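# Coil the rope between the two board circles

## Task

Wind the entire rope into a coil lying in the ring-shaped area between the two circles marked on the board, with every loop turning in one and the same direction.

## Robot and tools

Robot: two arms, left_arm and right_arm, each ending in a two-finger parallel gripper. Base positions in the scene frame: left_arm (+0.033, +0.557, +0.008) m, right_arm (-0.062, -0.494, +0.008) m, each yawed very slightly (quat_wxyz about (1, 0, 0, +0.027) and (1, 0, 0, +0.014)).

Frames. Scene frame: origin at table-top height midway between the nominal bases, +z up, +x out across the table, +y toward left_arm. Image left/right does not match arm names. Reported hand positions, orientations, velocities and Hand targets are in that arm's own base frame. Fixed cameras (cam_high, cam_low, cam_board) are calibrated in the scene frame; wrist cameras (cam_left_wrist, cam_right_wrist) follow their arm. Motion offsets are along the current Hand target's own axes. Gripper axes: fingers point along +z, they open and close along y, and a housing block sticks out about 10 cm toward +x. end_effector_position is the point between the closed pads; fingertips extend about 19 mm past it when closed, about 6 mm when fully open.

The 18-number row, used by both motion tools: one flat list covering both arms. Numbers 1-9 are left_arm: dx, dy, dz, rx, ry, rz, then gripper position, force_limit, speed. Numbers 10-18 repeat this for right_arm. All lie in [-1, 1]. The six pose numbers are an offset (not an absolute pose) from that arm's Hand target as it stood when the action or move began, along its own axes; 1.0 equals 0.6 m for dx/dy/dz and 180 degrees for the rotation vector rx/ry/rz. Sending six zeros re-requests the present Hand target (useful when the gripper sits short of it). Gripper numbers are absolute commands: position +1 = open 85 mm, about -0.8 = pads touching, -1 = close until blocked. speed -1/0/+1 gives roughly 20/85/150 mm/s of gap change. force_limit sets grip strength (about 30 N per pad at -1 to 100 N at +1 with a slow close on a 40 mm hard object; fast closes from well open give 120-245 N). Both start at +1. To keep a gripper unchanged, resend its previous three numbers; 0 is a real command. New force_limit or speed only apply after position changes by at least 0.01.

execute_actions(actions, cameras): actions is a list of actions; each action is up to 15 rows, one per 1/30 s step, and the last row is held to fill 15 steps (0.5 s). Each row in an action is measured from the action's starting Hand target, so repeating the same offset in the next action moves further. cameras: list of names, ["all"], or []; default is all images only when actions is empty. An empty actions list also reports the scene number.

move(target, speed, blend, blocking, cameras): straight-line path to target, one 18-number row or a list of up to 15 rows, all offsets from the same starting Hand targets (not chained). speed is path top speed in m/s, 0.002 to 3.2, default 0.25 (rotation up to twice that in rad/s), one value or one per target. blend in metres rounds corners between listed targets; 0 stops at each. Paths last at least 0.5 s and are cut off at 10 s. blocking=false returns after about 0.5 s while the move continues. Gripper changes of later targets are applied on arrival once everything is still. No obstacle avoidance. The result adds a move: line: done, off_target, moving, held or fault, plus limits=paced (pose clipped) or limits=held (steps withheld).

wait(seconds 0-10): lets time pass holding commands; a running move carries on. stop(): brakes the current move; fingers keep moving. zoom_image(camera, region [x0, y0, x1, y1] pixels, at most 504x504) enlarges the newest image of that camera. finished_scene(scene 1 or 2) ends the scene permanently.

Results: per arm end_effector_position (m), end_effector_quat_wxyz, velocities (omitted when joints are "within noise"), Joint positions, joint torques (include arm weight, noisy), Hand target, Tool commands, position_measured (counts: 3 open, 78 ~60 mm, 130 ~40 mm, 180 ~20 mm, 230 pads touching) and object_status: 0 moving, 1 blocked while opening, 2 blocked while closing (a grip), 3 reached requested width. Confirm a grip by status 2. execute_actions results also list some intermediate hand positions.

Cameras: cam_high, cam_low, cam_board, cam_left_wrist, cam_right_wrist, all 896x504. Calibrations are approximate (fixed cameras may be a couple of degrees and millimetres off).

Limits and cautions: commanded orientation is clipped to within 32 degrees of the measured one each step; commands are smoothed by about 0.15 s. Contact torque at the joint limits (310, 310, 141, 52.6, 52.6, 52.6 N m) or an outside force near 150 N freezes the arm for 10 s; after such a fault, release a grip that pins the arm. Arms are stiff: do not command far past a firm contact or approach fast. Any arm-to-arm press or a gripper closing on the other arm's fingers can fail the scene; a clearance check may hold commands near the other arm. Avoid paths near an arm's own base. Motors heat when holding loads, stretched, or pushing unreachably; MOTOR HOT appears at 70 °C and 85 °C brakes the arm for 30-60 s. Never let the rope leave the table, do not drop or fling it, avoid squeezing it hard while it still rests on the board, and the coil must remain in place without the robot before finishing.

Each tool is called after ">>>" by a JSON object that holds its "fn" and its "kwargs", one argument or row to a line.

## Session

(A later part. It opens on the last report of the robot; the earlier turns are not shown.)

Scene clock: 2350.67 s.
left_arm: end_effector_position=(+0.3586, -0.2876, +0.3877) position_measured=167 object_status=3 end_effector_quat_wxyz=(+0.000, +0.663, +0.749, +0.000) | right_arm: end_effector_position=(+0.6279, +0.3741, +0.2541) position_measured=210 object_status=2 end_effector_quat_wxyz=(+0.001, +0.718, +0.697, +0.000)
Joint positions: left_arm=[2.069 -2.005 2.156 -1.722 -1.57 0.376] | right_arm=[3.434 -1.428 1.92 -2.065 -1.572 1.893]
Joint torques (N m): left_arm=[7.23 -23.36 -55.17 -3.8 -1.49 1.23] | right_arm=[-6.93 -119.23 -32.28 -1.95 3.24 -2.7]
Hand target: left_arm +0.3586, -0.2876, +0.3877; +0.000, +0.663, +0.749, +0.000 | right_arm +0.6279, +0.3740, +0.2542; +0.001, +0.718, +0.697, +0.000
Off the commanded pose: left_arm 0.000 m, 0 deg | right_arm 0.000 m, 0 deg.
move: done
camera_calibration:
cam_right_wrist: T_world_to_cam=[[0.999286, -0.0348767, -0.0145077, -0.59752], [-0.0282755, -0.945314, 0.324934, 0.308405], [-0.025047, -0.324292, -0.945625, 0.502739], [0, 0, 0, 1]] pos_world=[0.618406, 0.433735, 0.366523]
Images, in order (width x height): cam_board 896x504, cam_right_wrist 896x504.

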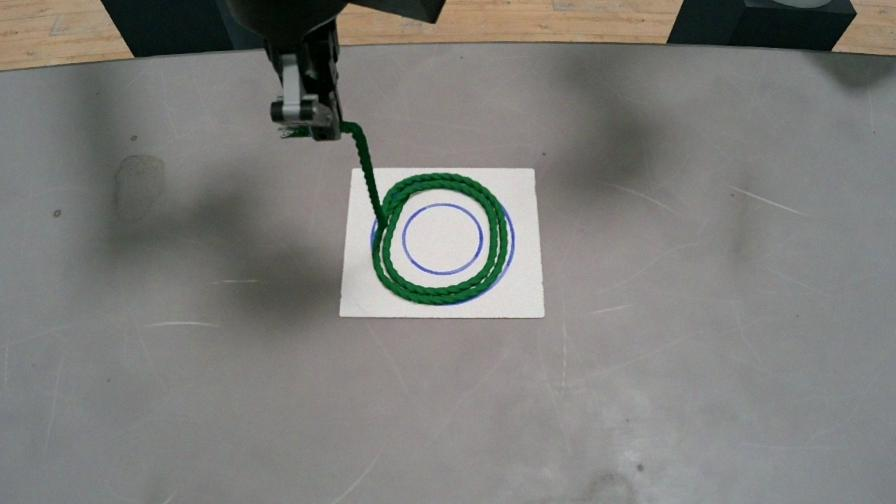

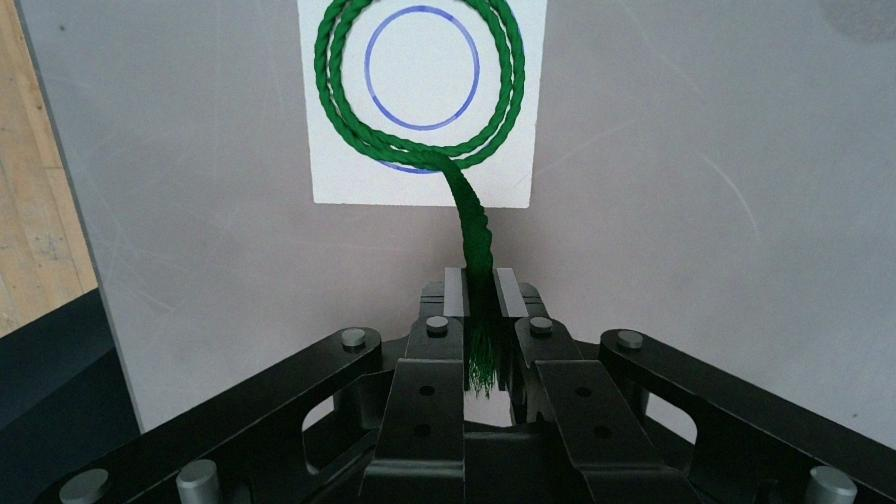

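>>> {"fn": "move", "kwargs": {
  "target": [
    [0,0,0,0,0,0,-0.3,-1,-1,0.0123,0.0185,0.0183,0,0,0,-0.97,-1,-1],
    [0,0,0,0,0,0,-0.3,-1,-1,0.028,0.0348,0.0375,0,0,0,-0.97,-1,-1]
  ],
  "speed": 0.03,
  "blend": 0.003,
  "cameras": ["cam_board","cam_right_wrist"]
}}

>>> {"fn": "zoom_image", "kwargs": {
  "camera": "cam_board",
  "region": [330, 130, 560, 325]
}}

>>> {"fn": "zoom_image", "kwargs": {
  "camera": "cam_right_wrist",
  "region": [330, 0, 620, 250]
}}

Scene clock: 2368.30 s.
left_arm: end_effector_position=(+0.3586, -0.2876, +0.3877) position_measured=167 object_status=3 end_effector_quat_wxyz=(+0.000, +0.663, +0.749, +0.000) | right_arm: end_effector_position=(+0.6492, +0.3901, +0.2318) position_measured=210 object_status=2 end_effector_quat_wxyz=(+0.001, +0.718, +0.697, +0.000)
Joint positions: left_arm=[2.069 -2.005 2.156 -1.722 -1.57 0.376] | right_arm=[3.446 -1.368 1.893 -2.097 -1.572 1.905]
Joint torques (N m): left_arm=[5.97 -23.05 -55.1 -3.55 -1.48 1.28] | right_arm=[12.8 -77.9 -50.21 -7.26 2.02 4.21]
Hand target: left_arm +0.3586, -0.2876, +0.3877; +0.000, +0.663, +0.749, +0.000 | right_arm +0.6493, +0.3901, +0.2317; +0.001, +0.718, +0.697, +0.000
Off the commanded pose: left_arm 0.000 m, 0 deg | right_arm 0.000 m, 0 deg.
move: done
camera_calibration:
cam_right_wrist: T_world_to_cam=[[0.999286, -0.0348767, -0.0145077, -0.61857], [-0.0282755, -0.945314, 0.324934, 0.331379], [-0.025047, -0.324292, -0.945625, 0.487374], [0, 0, 0, 1]] pos_world=[0.639706, 0.449735, 0.344223]
Images, in order (width x height): cam_board 896x504, cam_right_wrist 896x504.

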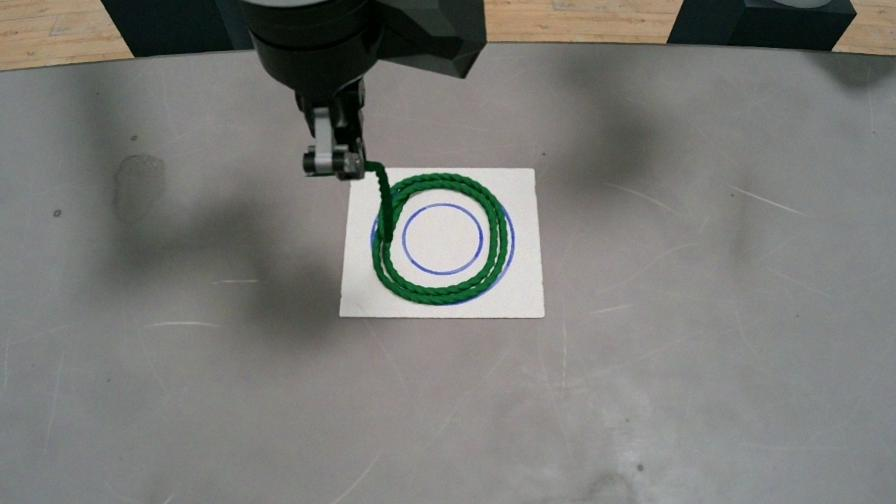

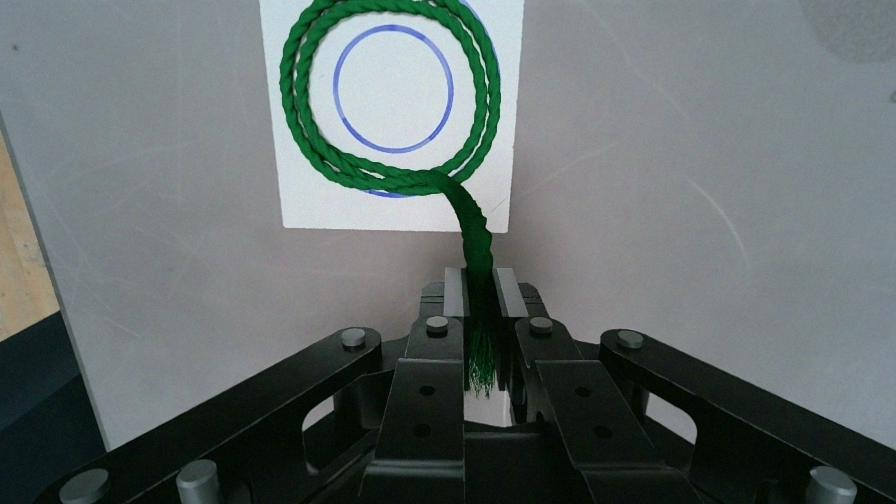

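Scaled by 2.191.

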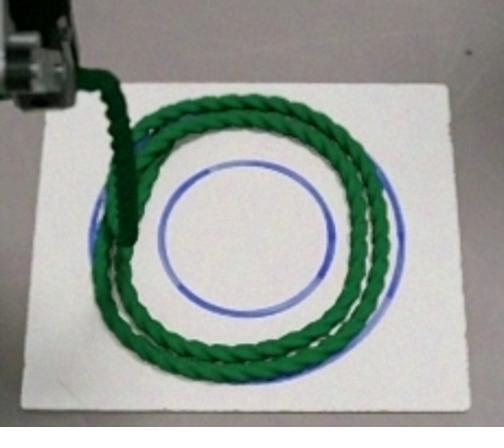

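Scaled by 1.738.

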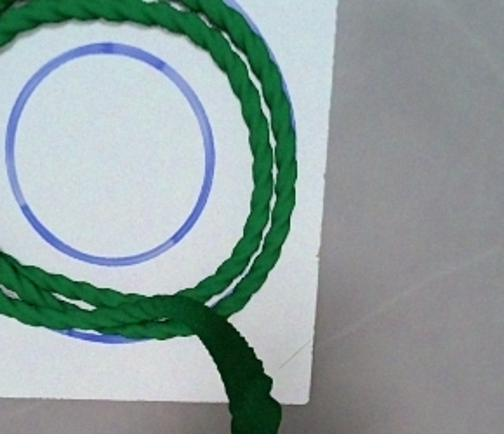

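>>> {"fn": "move", "kwargs": {
  "target": [
    [0,0,0,0,0,0,-0.3,-1,-1,0.0137,0.0123,0.0192,0,0,0,-0.97,-1,-1],
    [0,0,0,0,0,0,-0.3,-1,-1,0.0318,0.0222,0.0392,0,0,0,-0.97,-1,-1]
  ],
  "speed": 0.03,
  "blend": 0.003,
  "cameras": ["cam_board","cam_right_wrist"]
}}

>>> {"fn": "zoom_image", "kwargs": {
  "camera": "cam_board",
  "region": [330, 130, 560, 325]
}}

>>> {"fn": "zoom_image", "kwargs": {
  "camera": "cam_right_wrist",
  "region": [330, 0, 620, 250]
}}

Scene clock: 2379.80 s.
left_arm: end_effector_position=(+0.3586, -0.2876, +0.3877) position_measured=167 object_status=3 end_effector_quat_wxyz=(+0.000, +0.663, +0.749, +0.000) | right_arm: end_effector_position=(+0.6632, +0.4087, +0.2083) position_measured=210 object_status=2 end_effector_quat_wxyz=(+0.001, +0.718, +0.697, +0.000)
Joint positions: left_arm=[2.069 -2.005 2.156 -1.722 -1.57 0.376] | right_arm=[3.464 -1.315 1.872 -2.129 -1.572 1.923]
Joint torques (N m): left_arm=[6.34 -22.21 -54.93 -3.88 -1.4 1.46] | right_arm=[11.79 -84.97 -49.9 -7.21 -1.62 4.93]
Hand target: left_arm +0.3586, -0.2876, +0.3877; +0.000, +0.663, +0.749, +0.000 | right_arm +0.6632, +0.4088, +0.2082; +0.001, +0.718, +0.697, +0.000
Off the commanded pose: left_arm 0.000 m, 0 deg | right_arm 0.000 m, 0 deg.
move: done
camera_calibration:
cam_right_wrist: T_world_to_cam=[[0.999286, -0.0348767, -0.0145077, -0.632149], [-0.0282755, -0.945314, 0.324934, 0.357085], [-0.025047, -0.324292, -0.945625, 0.471564], [0, 0, 0, 1]] pos_world=[0.653606, 0.468435, 0.320723]
Images, in order (width x height): cam_board 896x504, cam_right_wrist 896x504.

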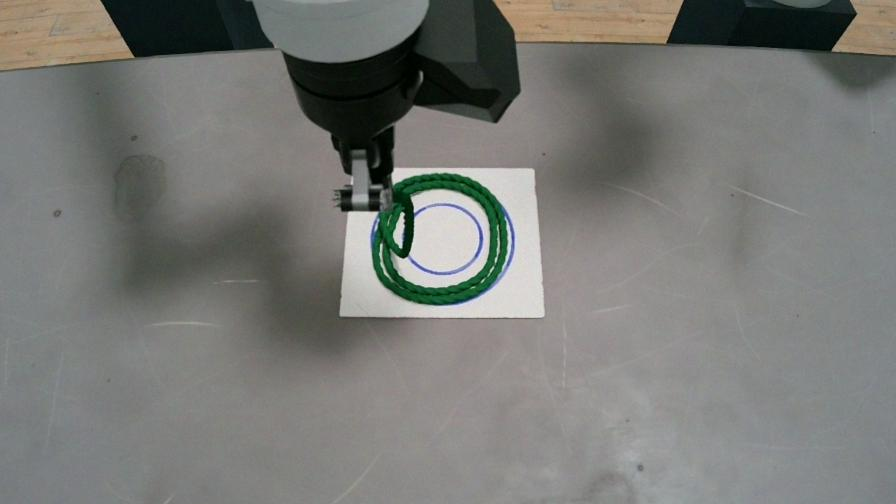

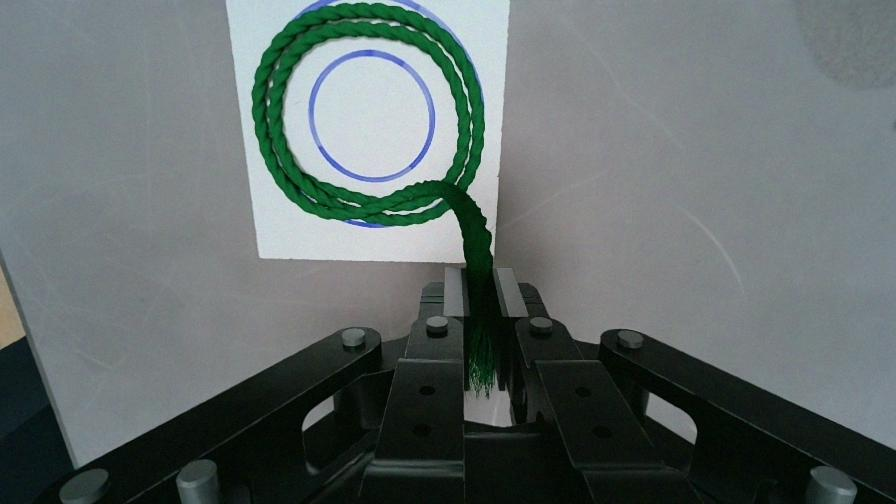

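Scaled by 2.191.

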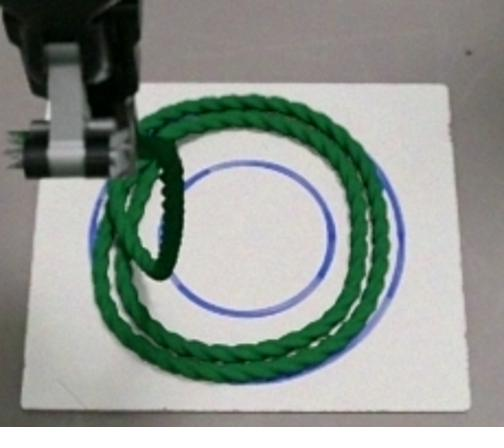

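Scaled by 1.738.

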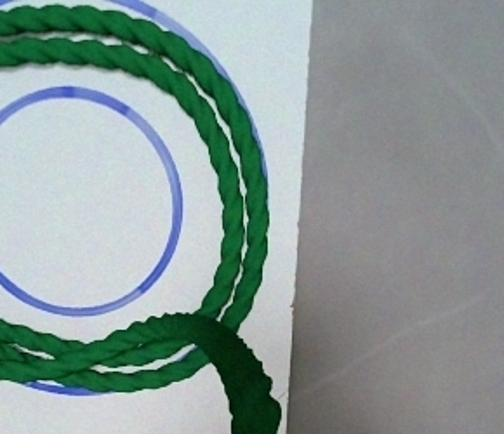

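>>> {"fn": "zoom_image", "kwargs": {
  "camera": "cam_board",
  "region": [370, 165, 450, 265]
}}

>>> {"fn": "zoom_image", "kwargs": {
  "camera": "cam_right_wrist",
  "region": [380, 150, 540, 300]
}}

>>> {"fn": "wait", "kwargs": {
  "seconds": 0.1,
  "cameras": ["cam_low", "cam_high", "cam_left_wrist"]
}}

Scaled by 5.040.

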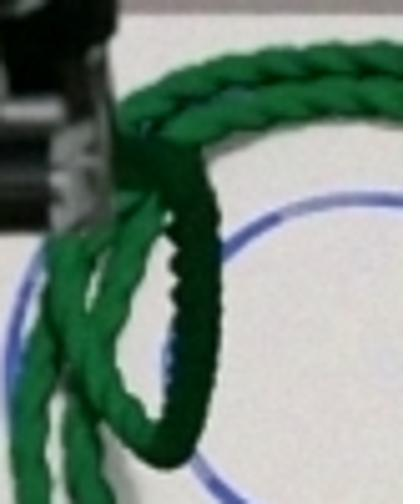

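Scaled by 3.150.

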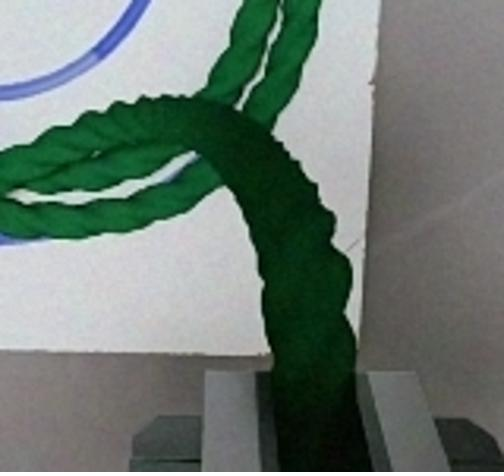

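Scene clock: 2428.53 s.
left_arm: end_effector_position=(+0.3586, -0.2876, +0.3877) position_measured=167 object_status=3 end_effector_quat_wxyz=(+0.000, +0.663, +0.749, +0.000) | right_arm: end_effector_position=(+0.6632, +0.4088, +0.2082) position_measured=210 object_status=2 end_effector_quat_wxyz=(+0.001, +0.718, +0.697, +0.000)
Joint positions: left_arm=[2.069 -2.005 2.156 -1.722 -1.57 0.376] | right_arm=[3.464 -1.315 1.872 -2.13 -1.572 1.923]
Joint torques (N m): left_arm=[6.91 -22.48 -55.31 -3.96 -1.28 1.34] | right_arm=[10.31 -82.49 -50.4 -7.8 -1.74 4.37]
Hand target: left_arm +0.3586, -0.2876, +0.3877; +0.000, +0.663, +0.749, +0.000 | right_arm +0.6632, +0.4088, +0.2082; +0.001, +0.718, +0.697, +0.000
Tool commands: left_gripper/position=-0.3 left_gripper/force_limit=-1.0 left_gripper/speed=-1.0 right_gripper/position=-0.97 right_gripper/force_limit=-1.0 right_gripper/speed=-1.0
Off the commanded pose: left_arm 0.000 m, 0 deg | right_arm 0.000 m, 0 deg.
wait: 0.10 s; at rest from the start
camera_calibration:
cam_left_wrist: T_world_to_cam=[[0.992284, 0.123086, -0.014895, -0.306592], [0.119802, -0.920933, 0.37085, -0.433697], [0.0319291, -0.369773, -0.928573, 0.373171], [0, 0, 0, 1]] pos_world=[0.344269, -0.22368, 0.502786]
Images, in order (width x height): cam_high 896x504, cam_low 896x504, cam_left_wrist 896x504.

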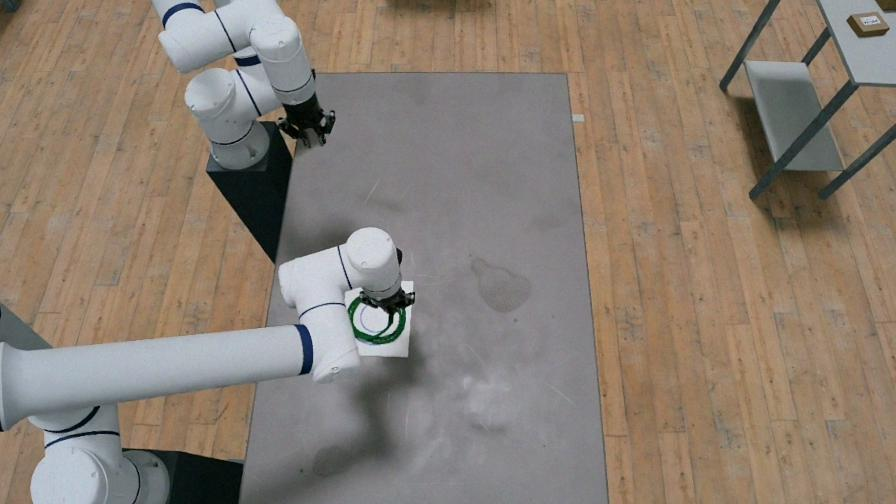

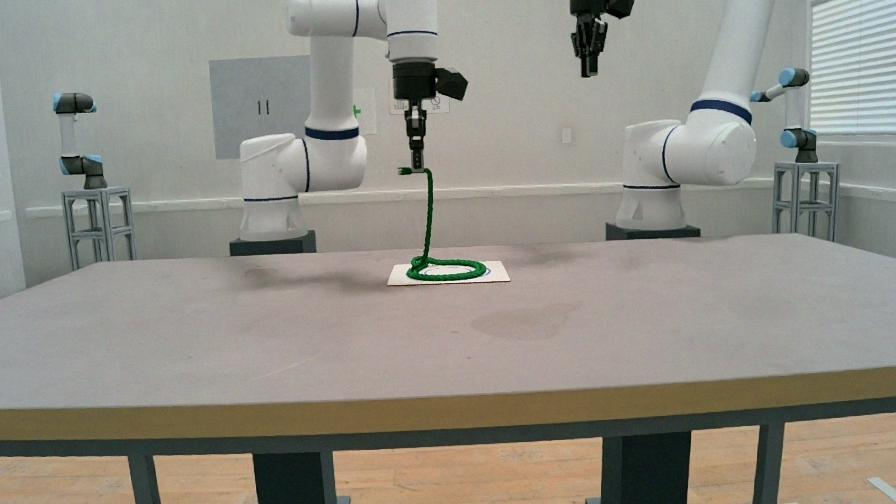

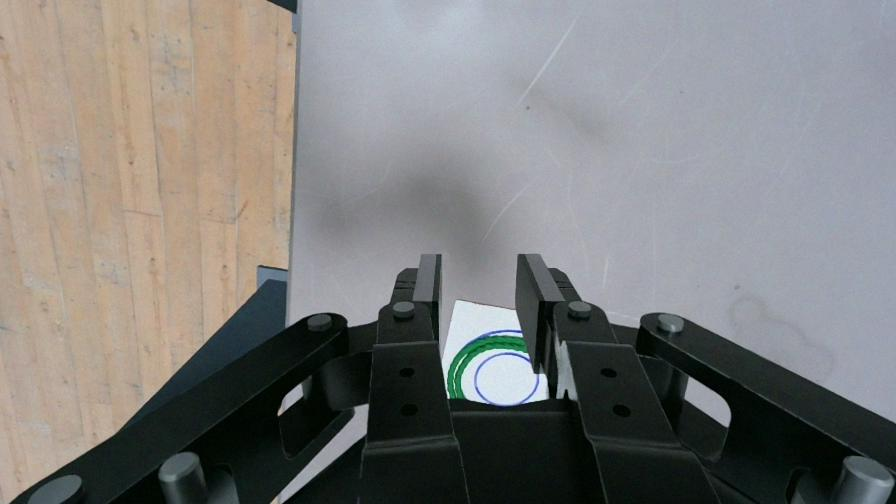

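>>> {"fn": "zoom_image", "kwargs": {
  "camera": "cam_low",
  "region": [370, 155, 530, 295]
}}

Scaled by 3.150.

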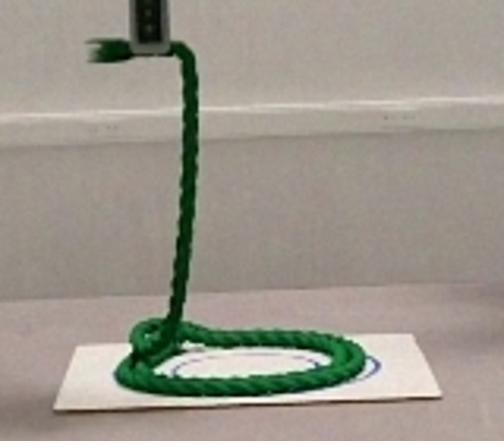

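>>> {"fn": "move", "kwargs": {
  "target": [0,0,0,0,0,0,-0.3,-1,-1,0.0257,0.0212,0.0333,0,0,-0.2222,-0.97,-1,-1],
  "speed": 0.06,
  "cameras": ["cam_board","cam_right_wrist","cam_low"]
}}

>>> {"fn": "zoom_image", "kwargs": {
  "camera": "cam_board",
  "region": [330, 130, 560, 325]
}}

>>> {"fn": "zoom_image", "kwargs": {
  "camera": "cam_low",
  "region": [370, 155, 530, 295]
}}

Scene clock: 2480.57 s.
left_arm: end_effector_position=(+0.3586, -0.2876, +0.3877) position_measured=167 object_status=3 end_effector_quat_wxyz=(+0.000, +0.663, +0.749, +0.000) | right_arm: end_effector_position=(+0.6764, +0.4238, +0.1882) position_measured=210 object_status=2 end_effector_quat_wxyz=(+0.001, +0.436, +0.900, +0.000)
Joint positions: left_arm=[2.069 -2.005 2.156 -1.722 -1.57 0.376] | right_arm=[3.477 -1.268 1.851 -2.155 -1.572 1.238]
Joint torques (N m): left_arm=[6.24 -22.33 -54.54 -4.17 -1.48 1.43] | right_arm=[10.7 -87.48 -49.65 -7.63 0.3 -2.58]
Hand target: left_arm +0.3586, -0.2876, +0.3877; +0.000, +0.663, +0.749, +0.000 | right_arm +0.6764, +0.4238, +0.1882; +0.001, +0.436, +0.900, +0.000
Off the commanded pose: left_arm 0.000 m, 0 deg | right_arm 0.000 m, 0 deg.
move: done
camera_calibration:
cam_right_wrist: T_world_to_cam=[[0.788096, 0.615368, -0.0150535, -0.777754], [0.585747, -0.742195, 0.325648, -0.123317], [0.189221, -0.26546, -0.945371, 0.287903], [0, 0, 0, 1]] pos_world=[0.6307, 0.463507, 0.300625]
Images, in order (width x height): cam_low 896x504, cam_board 896x504, cam_right_wrist 896x504.

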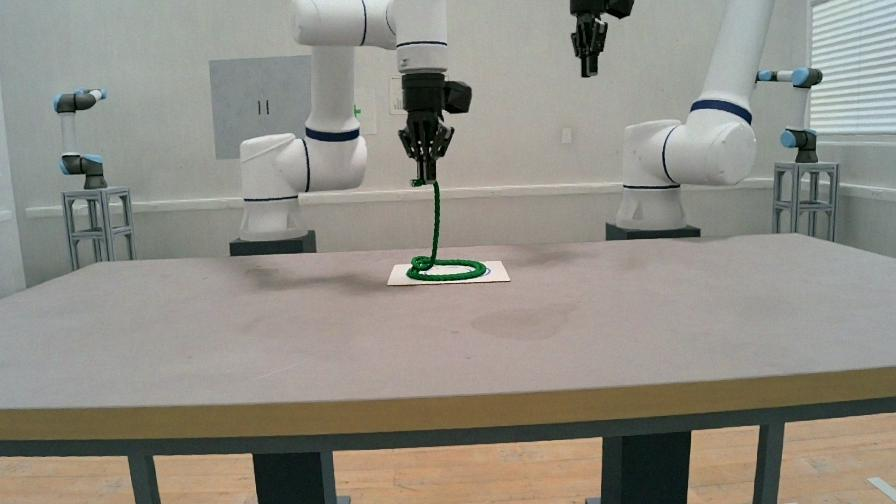

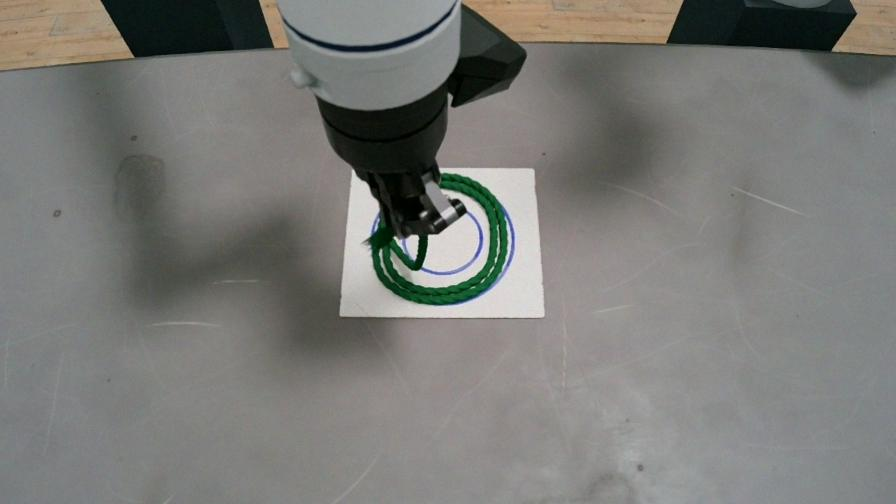

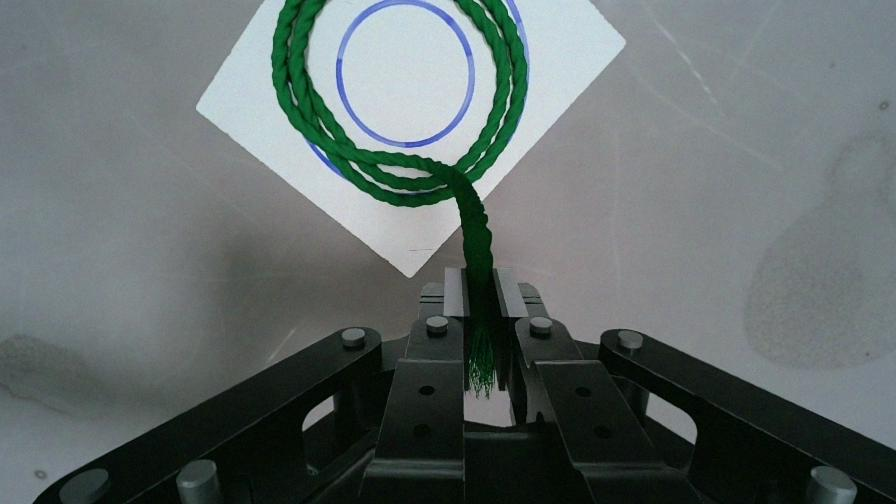

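Scaled by 2.191.

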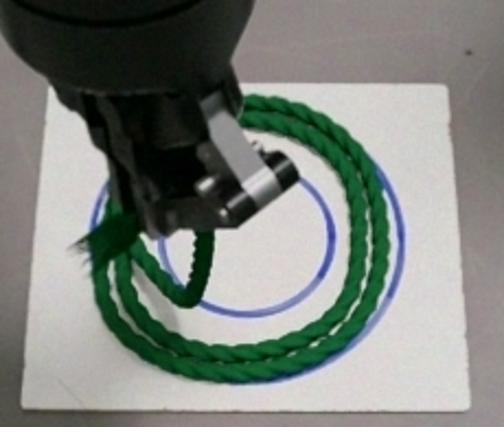

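Scaled by 3.150.

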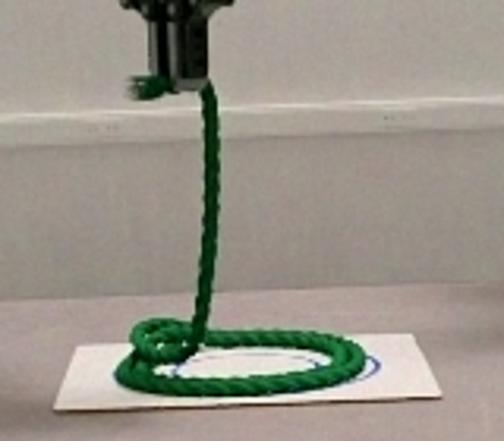

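>>> {"fn": "move", "kwargs": {
  "target": [
    [0,0,0,0,0,0,-0.3,-1,-1,0.0318,0.0274,0.0183,0,0,-0.1111,-0.97,-1,-1],
    [0,0,0,0,0,0,-0.3,-1,-1,0.0712,0.0515,0.0367,0,0,-0.2222,-0.97,-1,-1]
  ],
  "speed": 0.06,
  "blend": 0.004,
  "cameras": ["cam_board","cam_right_wrist","cam_low"]
}}

>>> {"fn": "zoom_image", "kwargs": {
  "camera": "cam_board",
  "region": [330, 130, 560, 325]
}}

>>> {"fn": "zoom_image", "kwargs": {
  "camera": "cam_low",
  "region": [370, 155, 530, 295]
}}

Scene clock: 2509.27 s.
left_arm: end_effector_position=(+0.3586, -0.2876, +0.3877) position_measured=167 object_status=3 end_effector_quat_wxyz=(+0.000, +0.663, +0.749, +0.000) | right_arm: end_effector_position=(+0.6742, +0.4765, +0.1662) position_measured=210 object_status=2 end_effector_quat_wxyz=(+0.001, +0.102, +0.995, +0.000) end_effector_velocity=(+0.000, +0.000, +0.000) end_effector_angular_velocity=(+0.000, +0.000, +0.005)
Joint positions: left_arm=[2.069 -2.005 2.156 -1.722 -1.57 0.376] | right_arm=[3.54 -1.208 1.812 -2.176 -1.572 0.603]
Joint velocities: left_arm=[within noise] | right_arm=[0 0 0 0 0 -0.005]
Joint torques (N m): left_arm=[6.31 -22.62 -54.67 -4.4 -1.59 1.37] | right_arm=[9.65 -95.53 -50.42 -7.92 -0.09 -2.68]
Hand target: left_arm +0.3586, -0.2876, +0.3877; +0.000, +0.663, +0.749, +0.000 | right_arm +0.6742, +0.4765, +0.1662; +0.001, +0.102, +0.995, +0.000
Off the commanded pose: left_arm 0.000 m, 0 deg | right_arm 0.000 m, 0 deg.
move: done
camera_calibration:
cam_right_wrist: T_world_to_cam=[[0.208289, 0.977938, -0.0159133, -0.590492], [0.925747, -0.191871, 0.325851, -0.5673], [0.315609, -0.082603, -0.945287, 0.10914], [0, 0, 0, 1]] pos_world=[0.613723, 0.477632, 0.278628]
Images, in order (width x height): cam_low 896x504, cam_board 896x504, cam_right_wrist 896x504.

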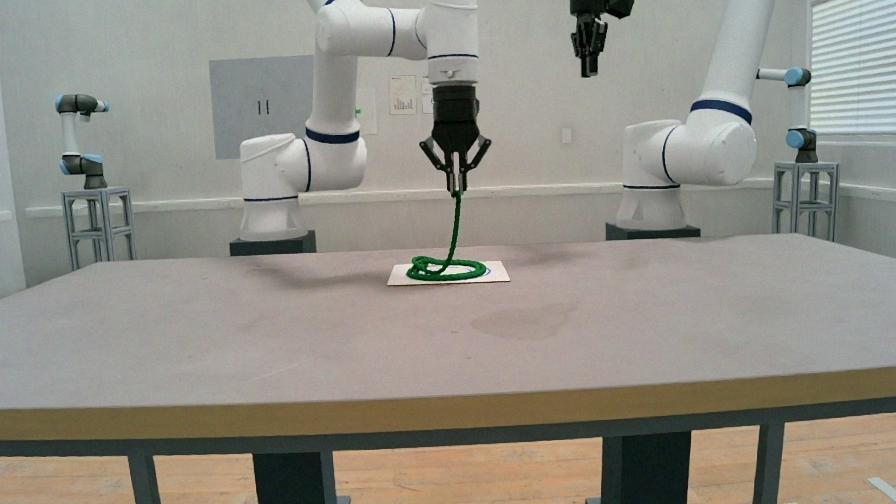

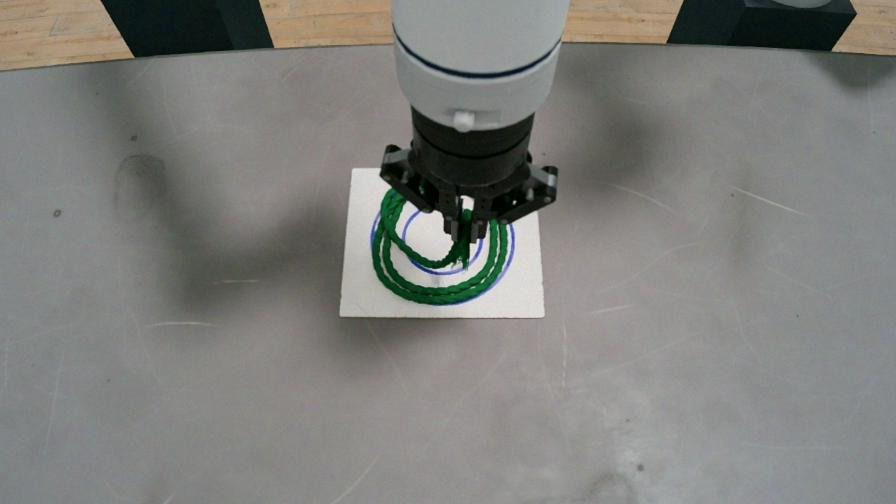

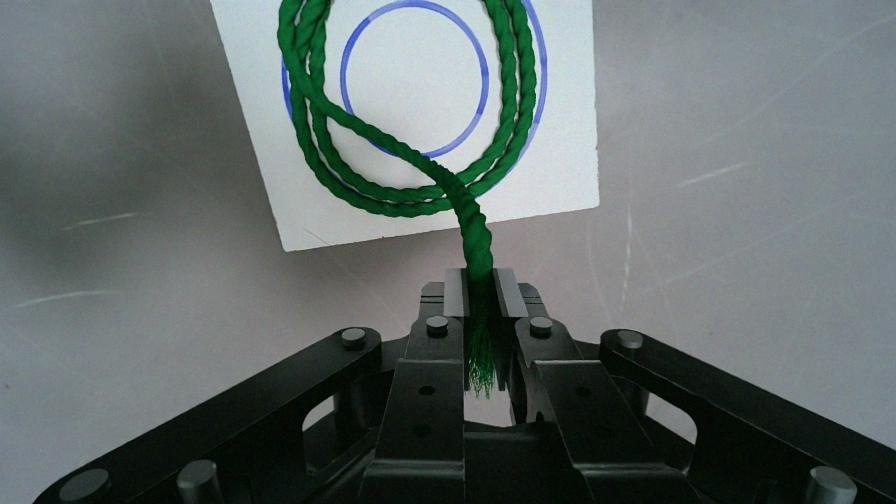

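Scaled by 2.191.

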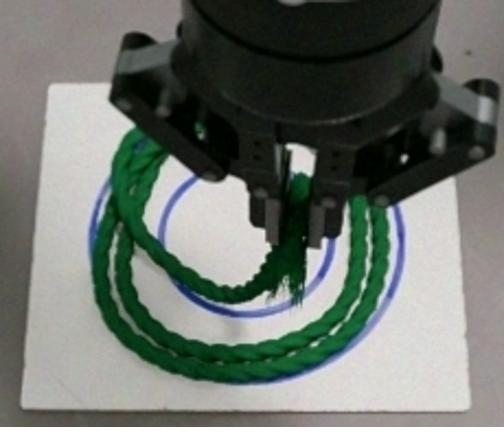

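Scaled by 3.150.

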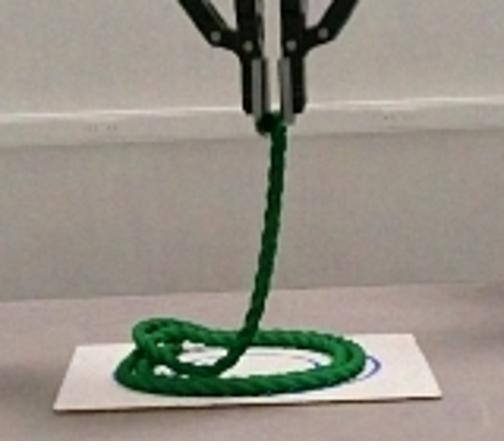

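>>> {"fn": "move", "kwargs": {
  "target": [
    [0,0,0,0,0,0,-0.3,-1,-1,0.005,-0.045,-0.05,0,0,0,-0.97,-1,-1],
    [0,0,0,0,0,0,-0.3,-1,-1,0.0124,-0.1076,-0.0567,0,0,0,-0.97,-1,-1]
  ],
  "speed": 0.04,
  "blend": 0.01,
  "cameras": ["cam_board","cam_right_wrist","cam_low"]
}}

>>> {"fn": "zoom_image", "kwargs": {
  "camera": "cam_board",
  "region": [330, 130, 560, 325]
}}

>>> {"fn": "zoom_image", "kwargs": {
  "camera": "cam_low",
  "region": [370, 155, 530, 295]
}}

>>> {"fn": "zoom_image", "kwargs": {
  "camera": "cam_right_wrist",
  "region": [250, 0, 620, 290]
}}

Scene clock: 2548.60 s.
left_arm: end_effector_position=(+0.3586, -0.2876, +0.3877) position_measured=167 object_status=3 end_effector_quat_wxyz=(+0.000, +0.663, +0.749, +0.000) | right_arm: end_effector_position=(+0.6538, +0.4150, +0.2002) position_measured=210 object_status=2 end_effector_quat_wxyz=(+0.001, +0.102, +0.995, +0.000) end_effector_velocity=(-0.001, -0.001, +0.000) end_effector_angular_velocity=(+0.000, +0.000, +0.004)
Joint positions: left_arm=[2.069 -2.005 2.156 -1.722 -1.57 0.376] | right_arm=[3.476 -1.314 1.888 -2.146 -1.572 0.539]
Joint velocities: left_arm=[within noise] | right_arm=[-0.001 -0.002 0.002 0 0 -0.005]
Joint torques (N m): left_arm=[6.04 -23.23 -54.22 -4.11 -1.43 1.43] | right_arm=[-6.68 -136.86 -28.72 -7.58 3.38 -2.91]
Hand target: left_arm +0.3586, -0.2876, +0.3877; +0.000, +0.663, +0.749, +0.000 | right_arm +0.6538, +0.4148, +0.2002; +0.001, +0.102, +0.995, +0.000
Off the commanded pose: left_arm 0.000 m, 0 deg | right_arm 0.000 m, 0 deg.
move: done
camera_calibration:
cam_right_wrist: T_world_to_cam=[[0.208077, 0.977984, -0.0158852, -0.525461], [0.925793, -0.19168, 0.325832, -0.571395], [0.315613, -0.0825043, -0.945294, 0.142597], [0, 0, 0, 1]] pos_world=[0.593324, 0.416132, 0.312628]
Images, in order (width x height): cam_low 896x504, cam_board 896x504, cam_right_wrist 896x504.

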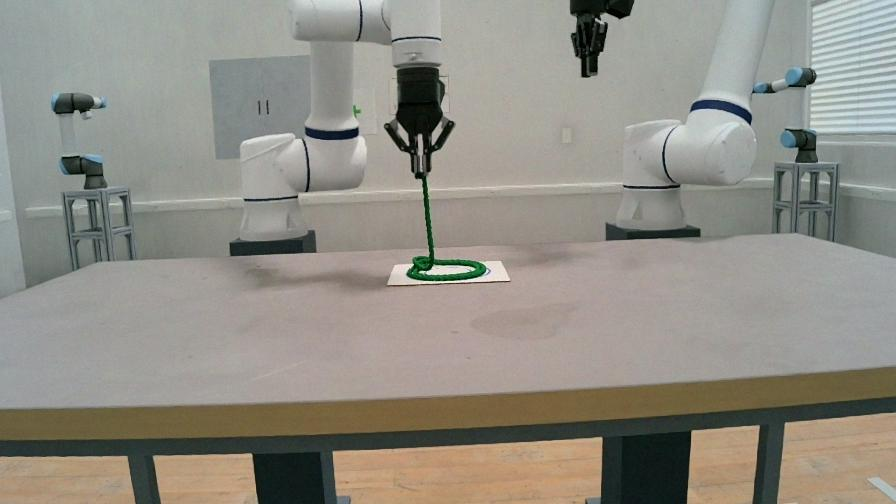

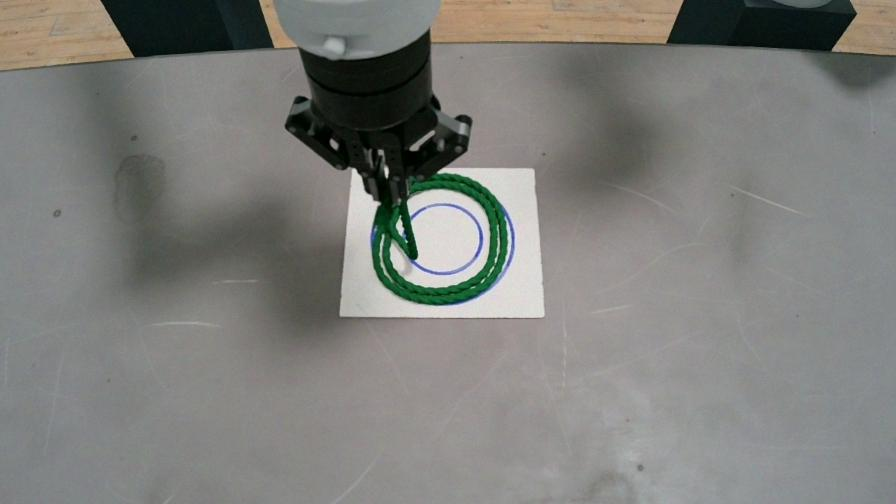

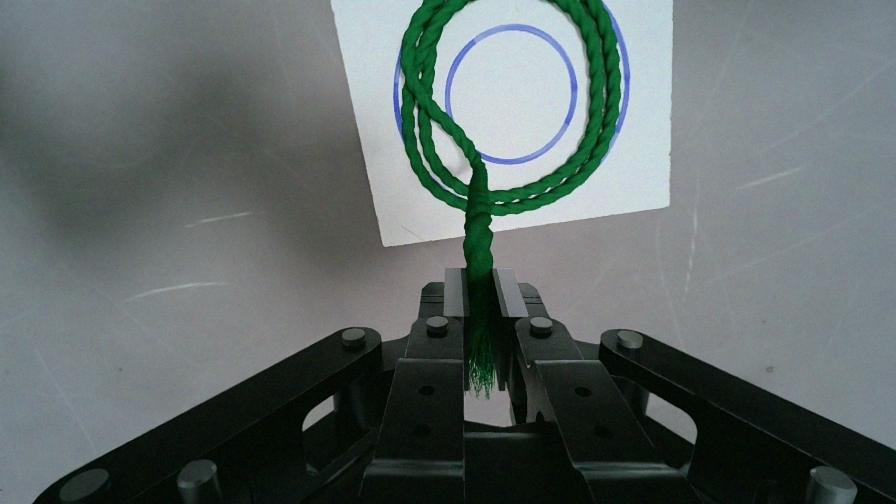

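Scaled by 2.191.

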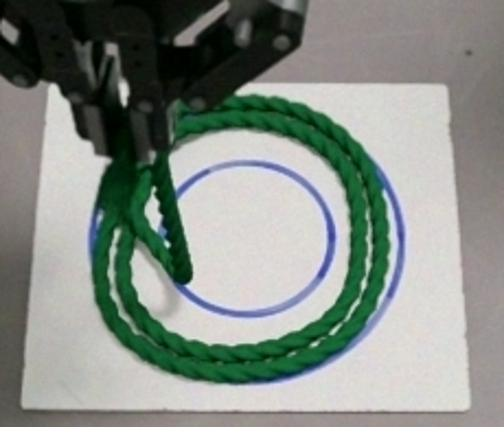

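Scaled by 3.150.

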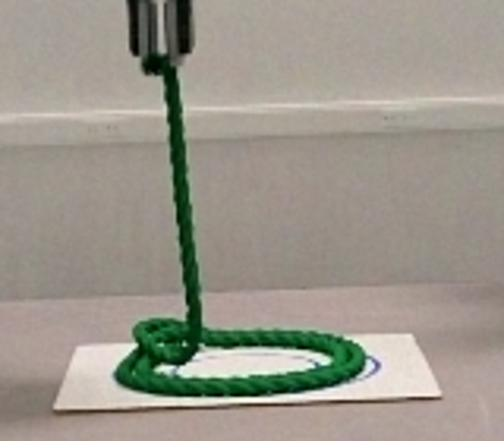

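Scaled by 1.362.

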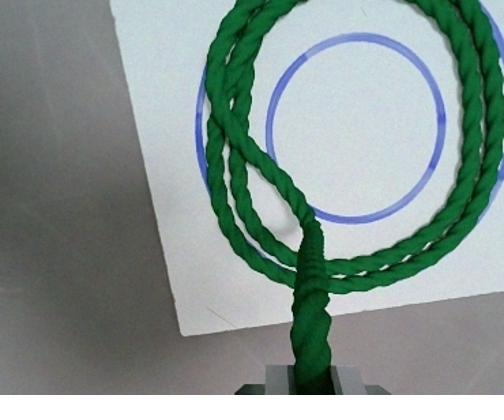

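>>> {"fn": "move", "kwargs": {
  "target": [0,0,0,0,0,0,-0.3,-1,-1,0.039,-0.0493,-0.0417,0,0,0,-0.97,-1,-1],
  "speed": 0.04,
  "cameras": ["cam_board","cam_right_wrist","cam_low"]
}}

>>> {"fn": "zoom_image", "kwargs": {
  "camera": "cam_board",
  "region": [330, 130, 560, 325]
}}

>>> {"fn": "zoom_image", "kwargs": {
  "camera": "cam_low",
  "region": [370, 155, 530, 295]
}}

>>> {"fn": "zoom_image", "kwargs": {
  "camera": "cam_right_wrist",
  "region": [250, 0, 620, 290]
}}

Scene clock: 2560.10 s.
left_arm: end_effector_position=(+0.3586, -0.2876, +0.3877) position_measured=167 object_status=3 end_effector_quat_wxyz=(+0.000, +0.663, +0.749, +0.000) | right_arm: end_effector_position=(+0.6249, +0.3907, +0.2251) position_measured=210 object_status=2 end_effector_quat_wxyz=(+0.001, +0.102, +0.995, +0.000)
Joint positions: left_arm=[2.069 -2.005 2.156 -1.722 -1.57 0.376] | right_arm=[3.457 -1.393 1.938 -2.116 -1.572 0.52]
Joint torques (N m): left_arm=[5.01 -23.45 -54.33 -4.18 -1.35 1.21] | right_arm=[-5.81 -123.09 -31.36 -1.87 2.88 -3.07]
Hand target: left_arm +0.3586, -0.2876, +0.3877; +0.000, +0.663, +0.749, +0.000 | right_arm +0.6248, +0.3906, +0.2252; +0.001, +0.102, +0.995, +0.000
Off the commanded pose: left_arm 0.000 m, 0 deg | right_arm 0.000 m, 0 deg.
move: done
camera_calibration:
cam_right_wrist: T_world_to_cam=[[0.208077, 0.977984, -0.0158852, -0.495287], [0.925793, -0.19168, 0.325832, -0.557411], [0.315613, -0.0825043, -0.945294, 0.173251], [0, 0, 0, 1]] pos_world=[0.564424, 0.391832, 0.337528]
Images, in order (width x height): cam_low 896x504, cam_board 896x504, cam_right_wrist 896x504.

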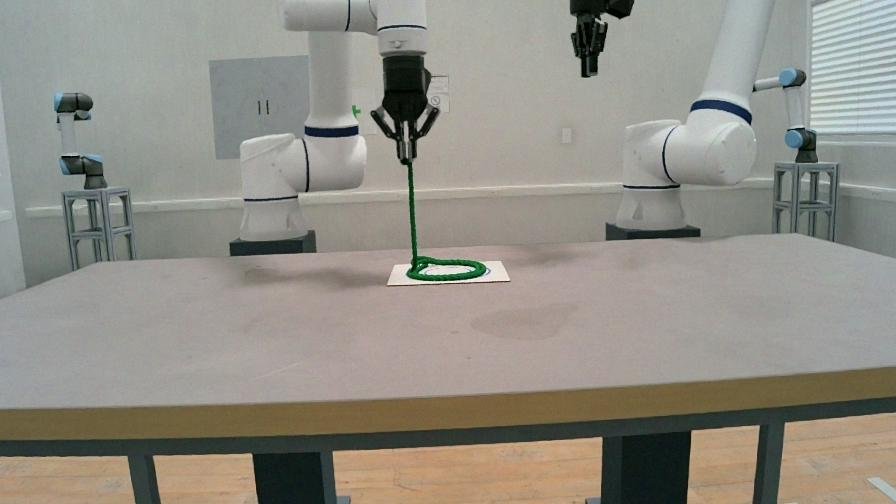

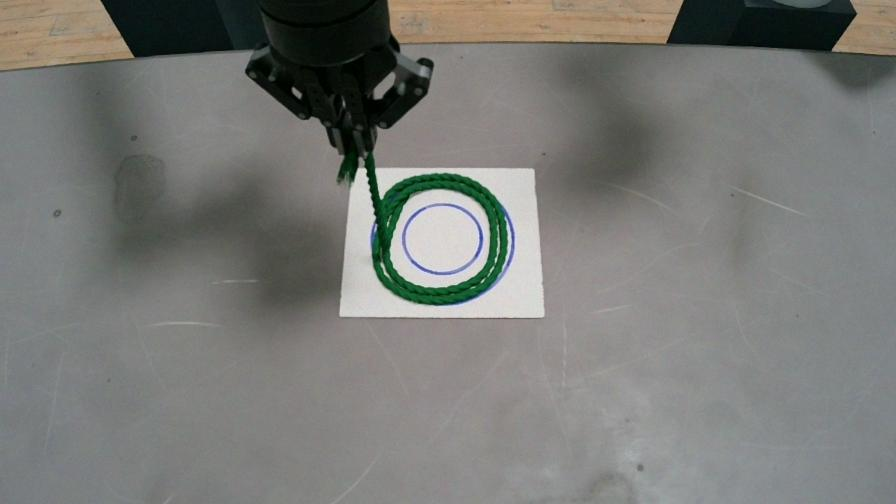

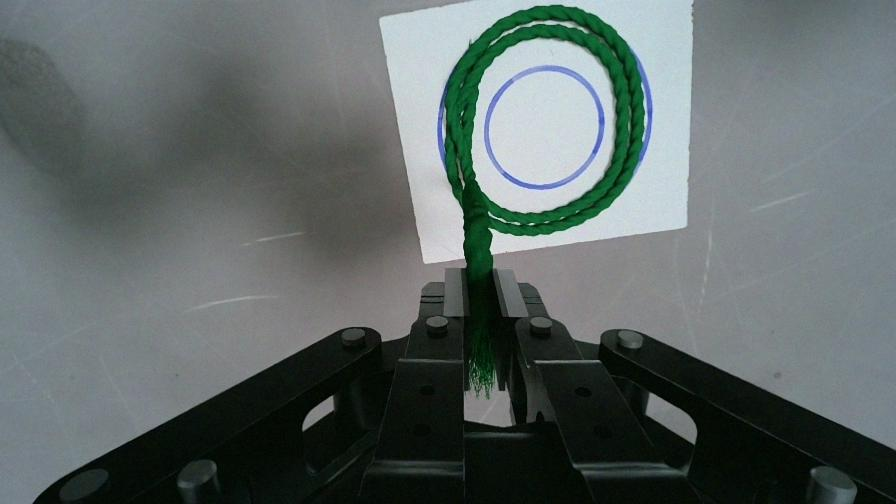

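Scaled by 2.191.

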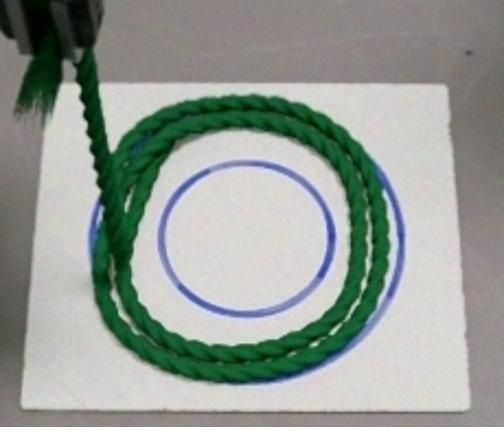

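Scaled by 3.150.

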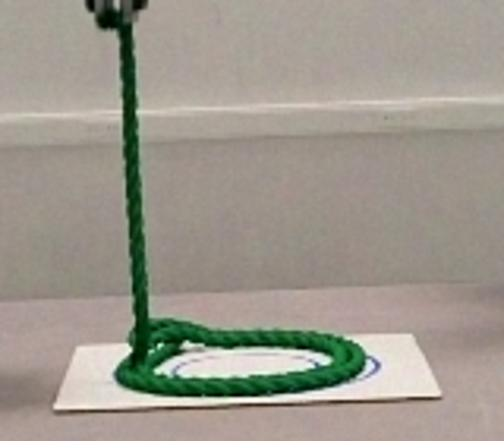

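Scaled by 1.362.

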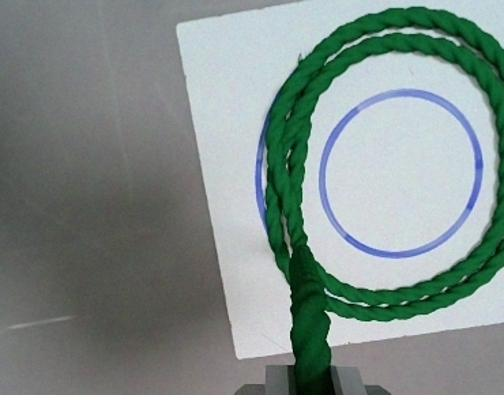

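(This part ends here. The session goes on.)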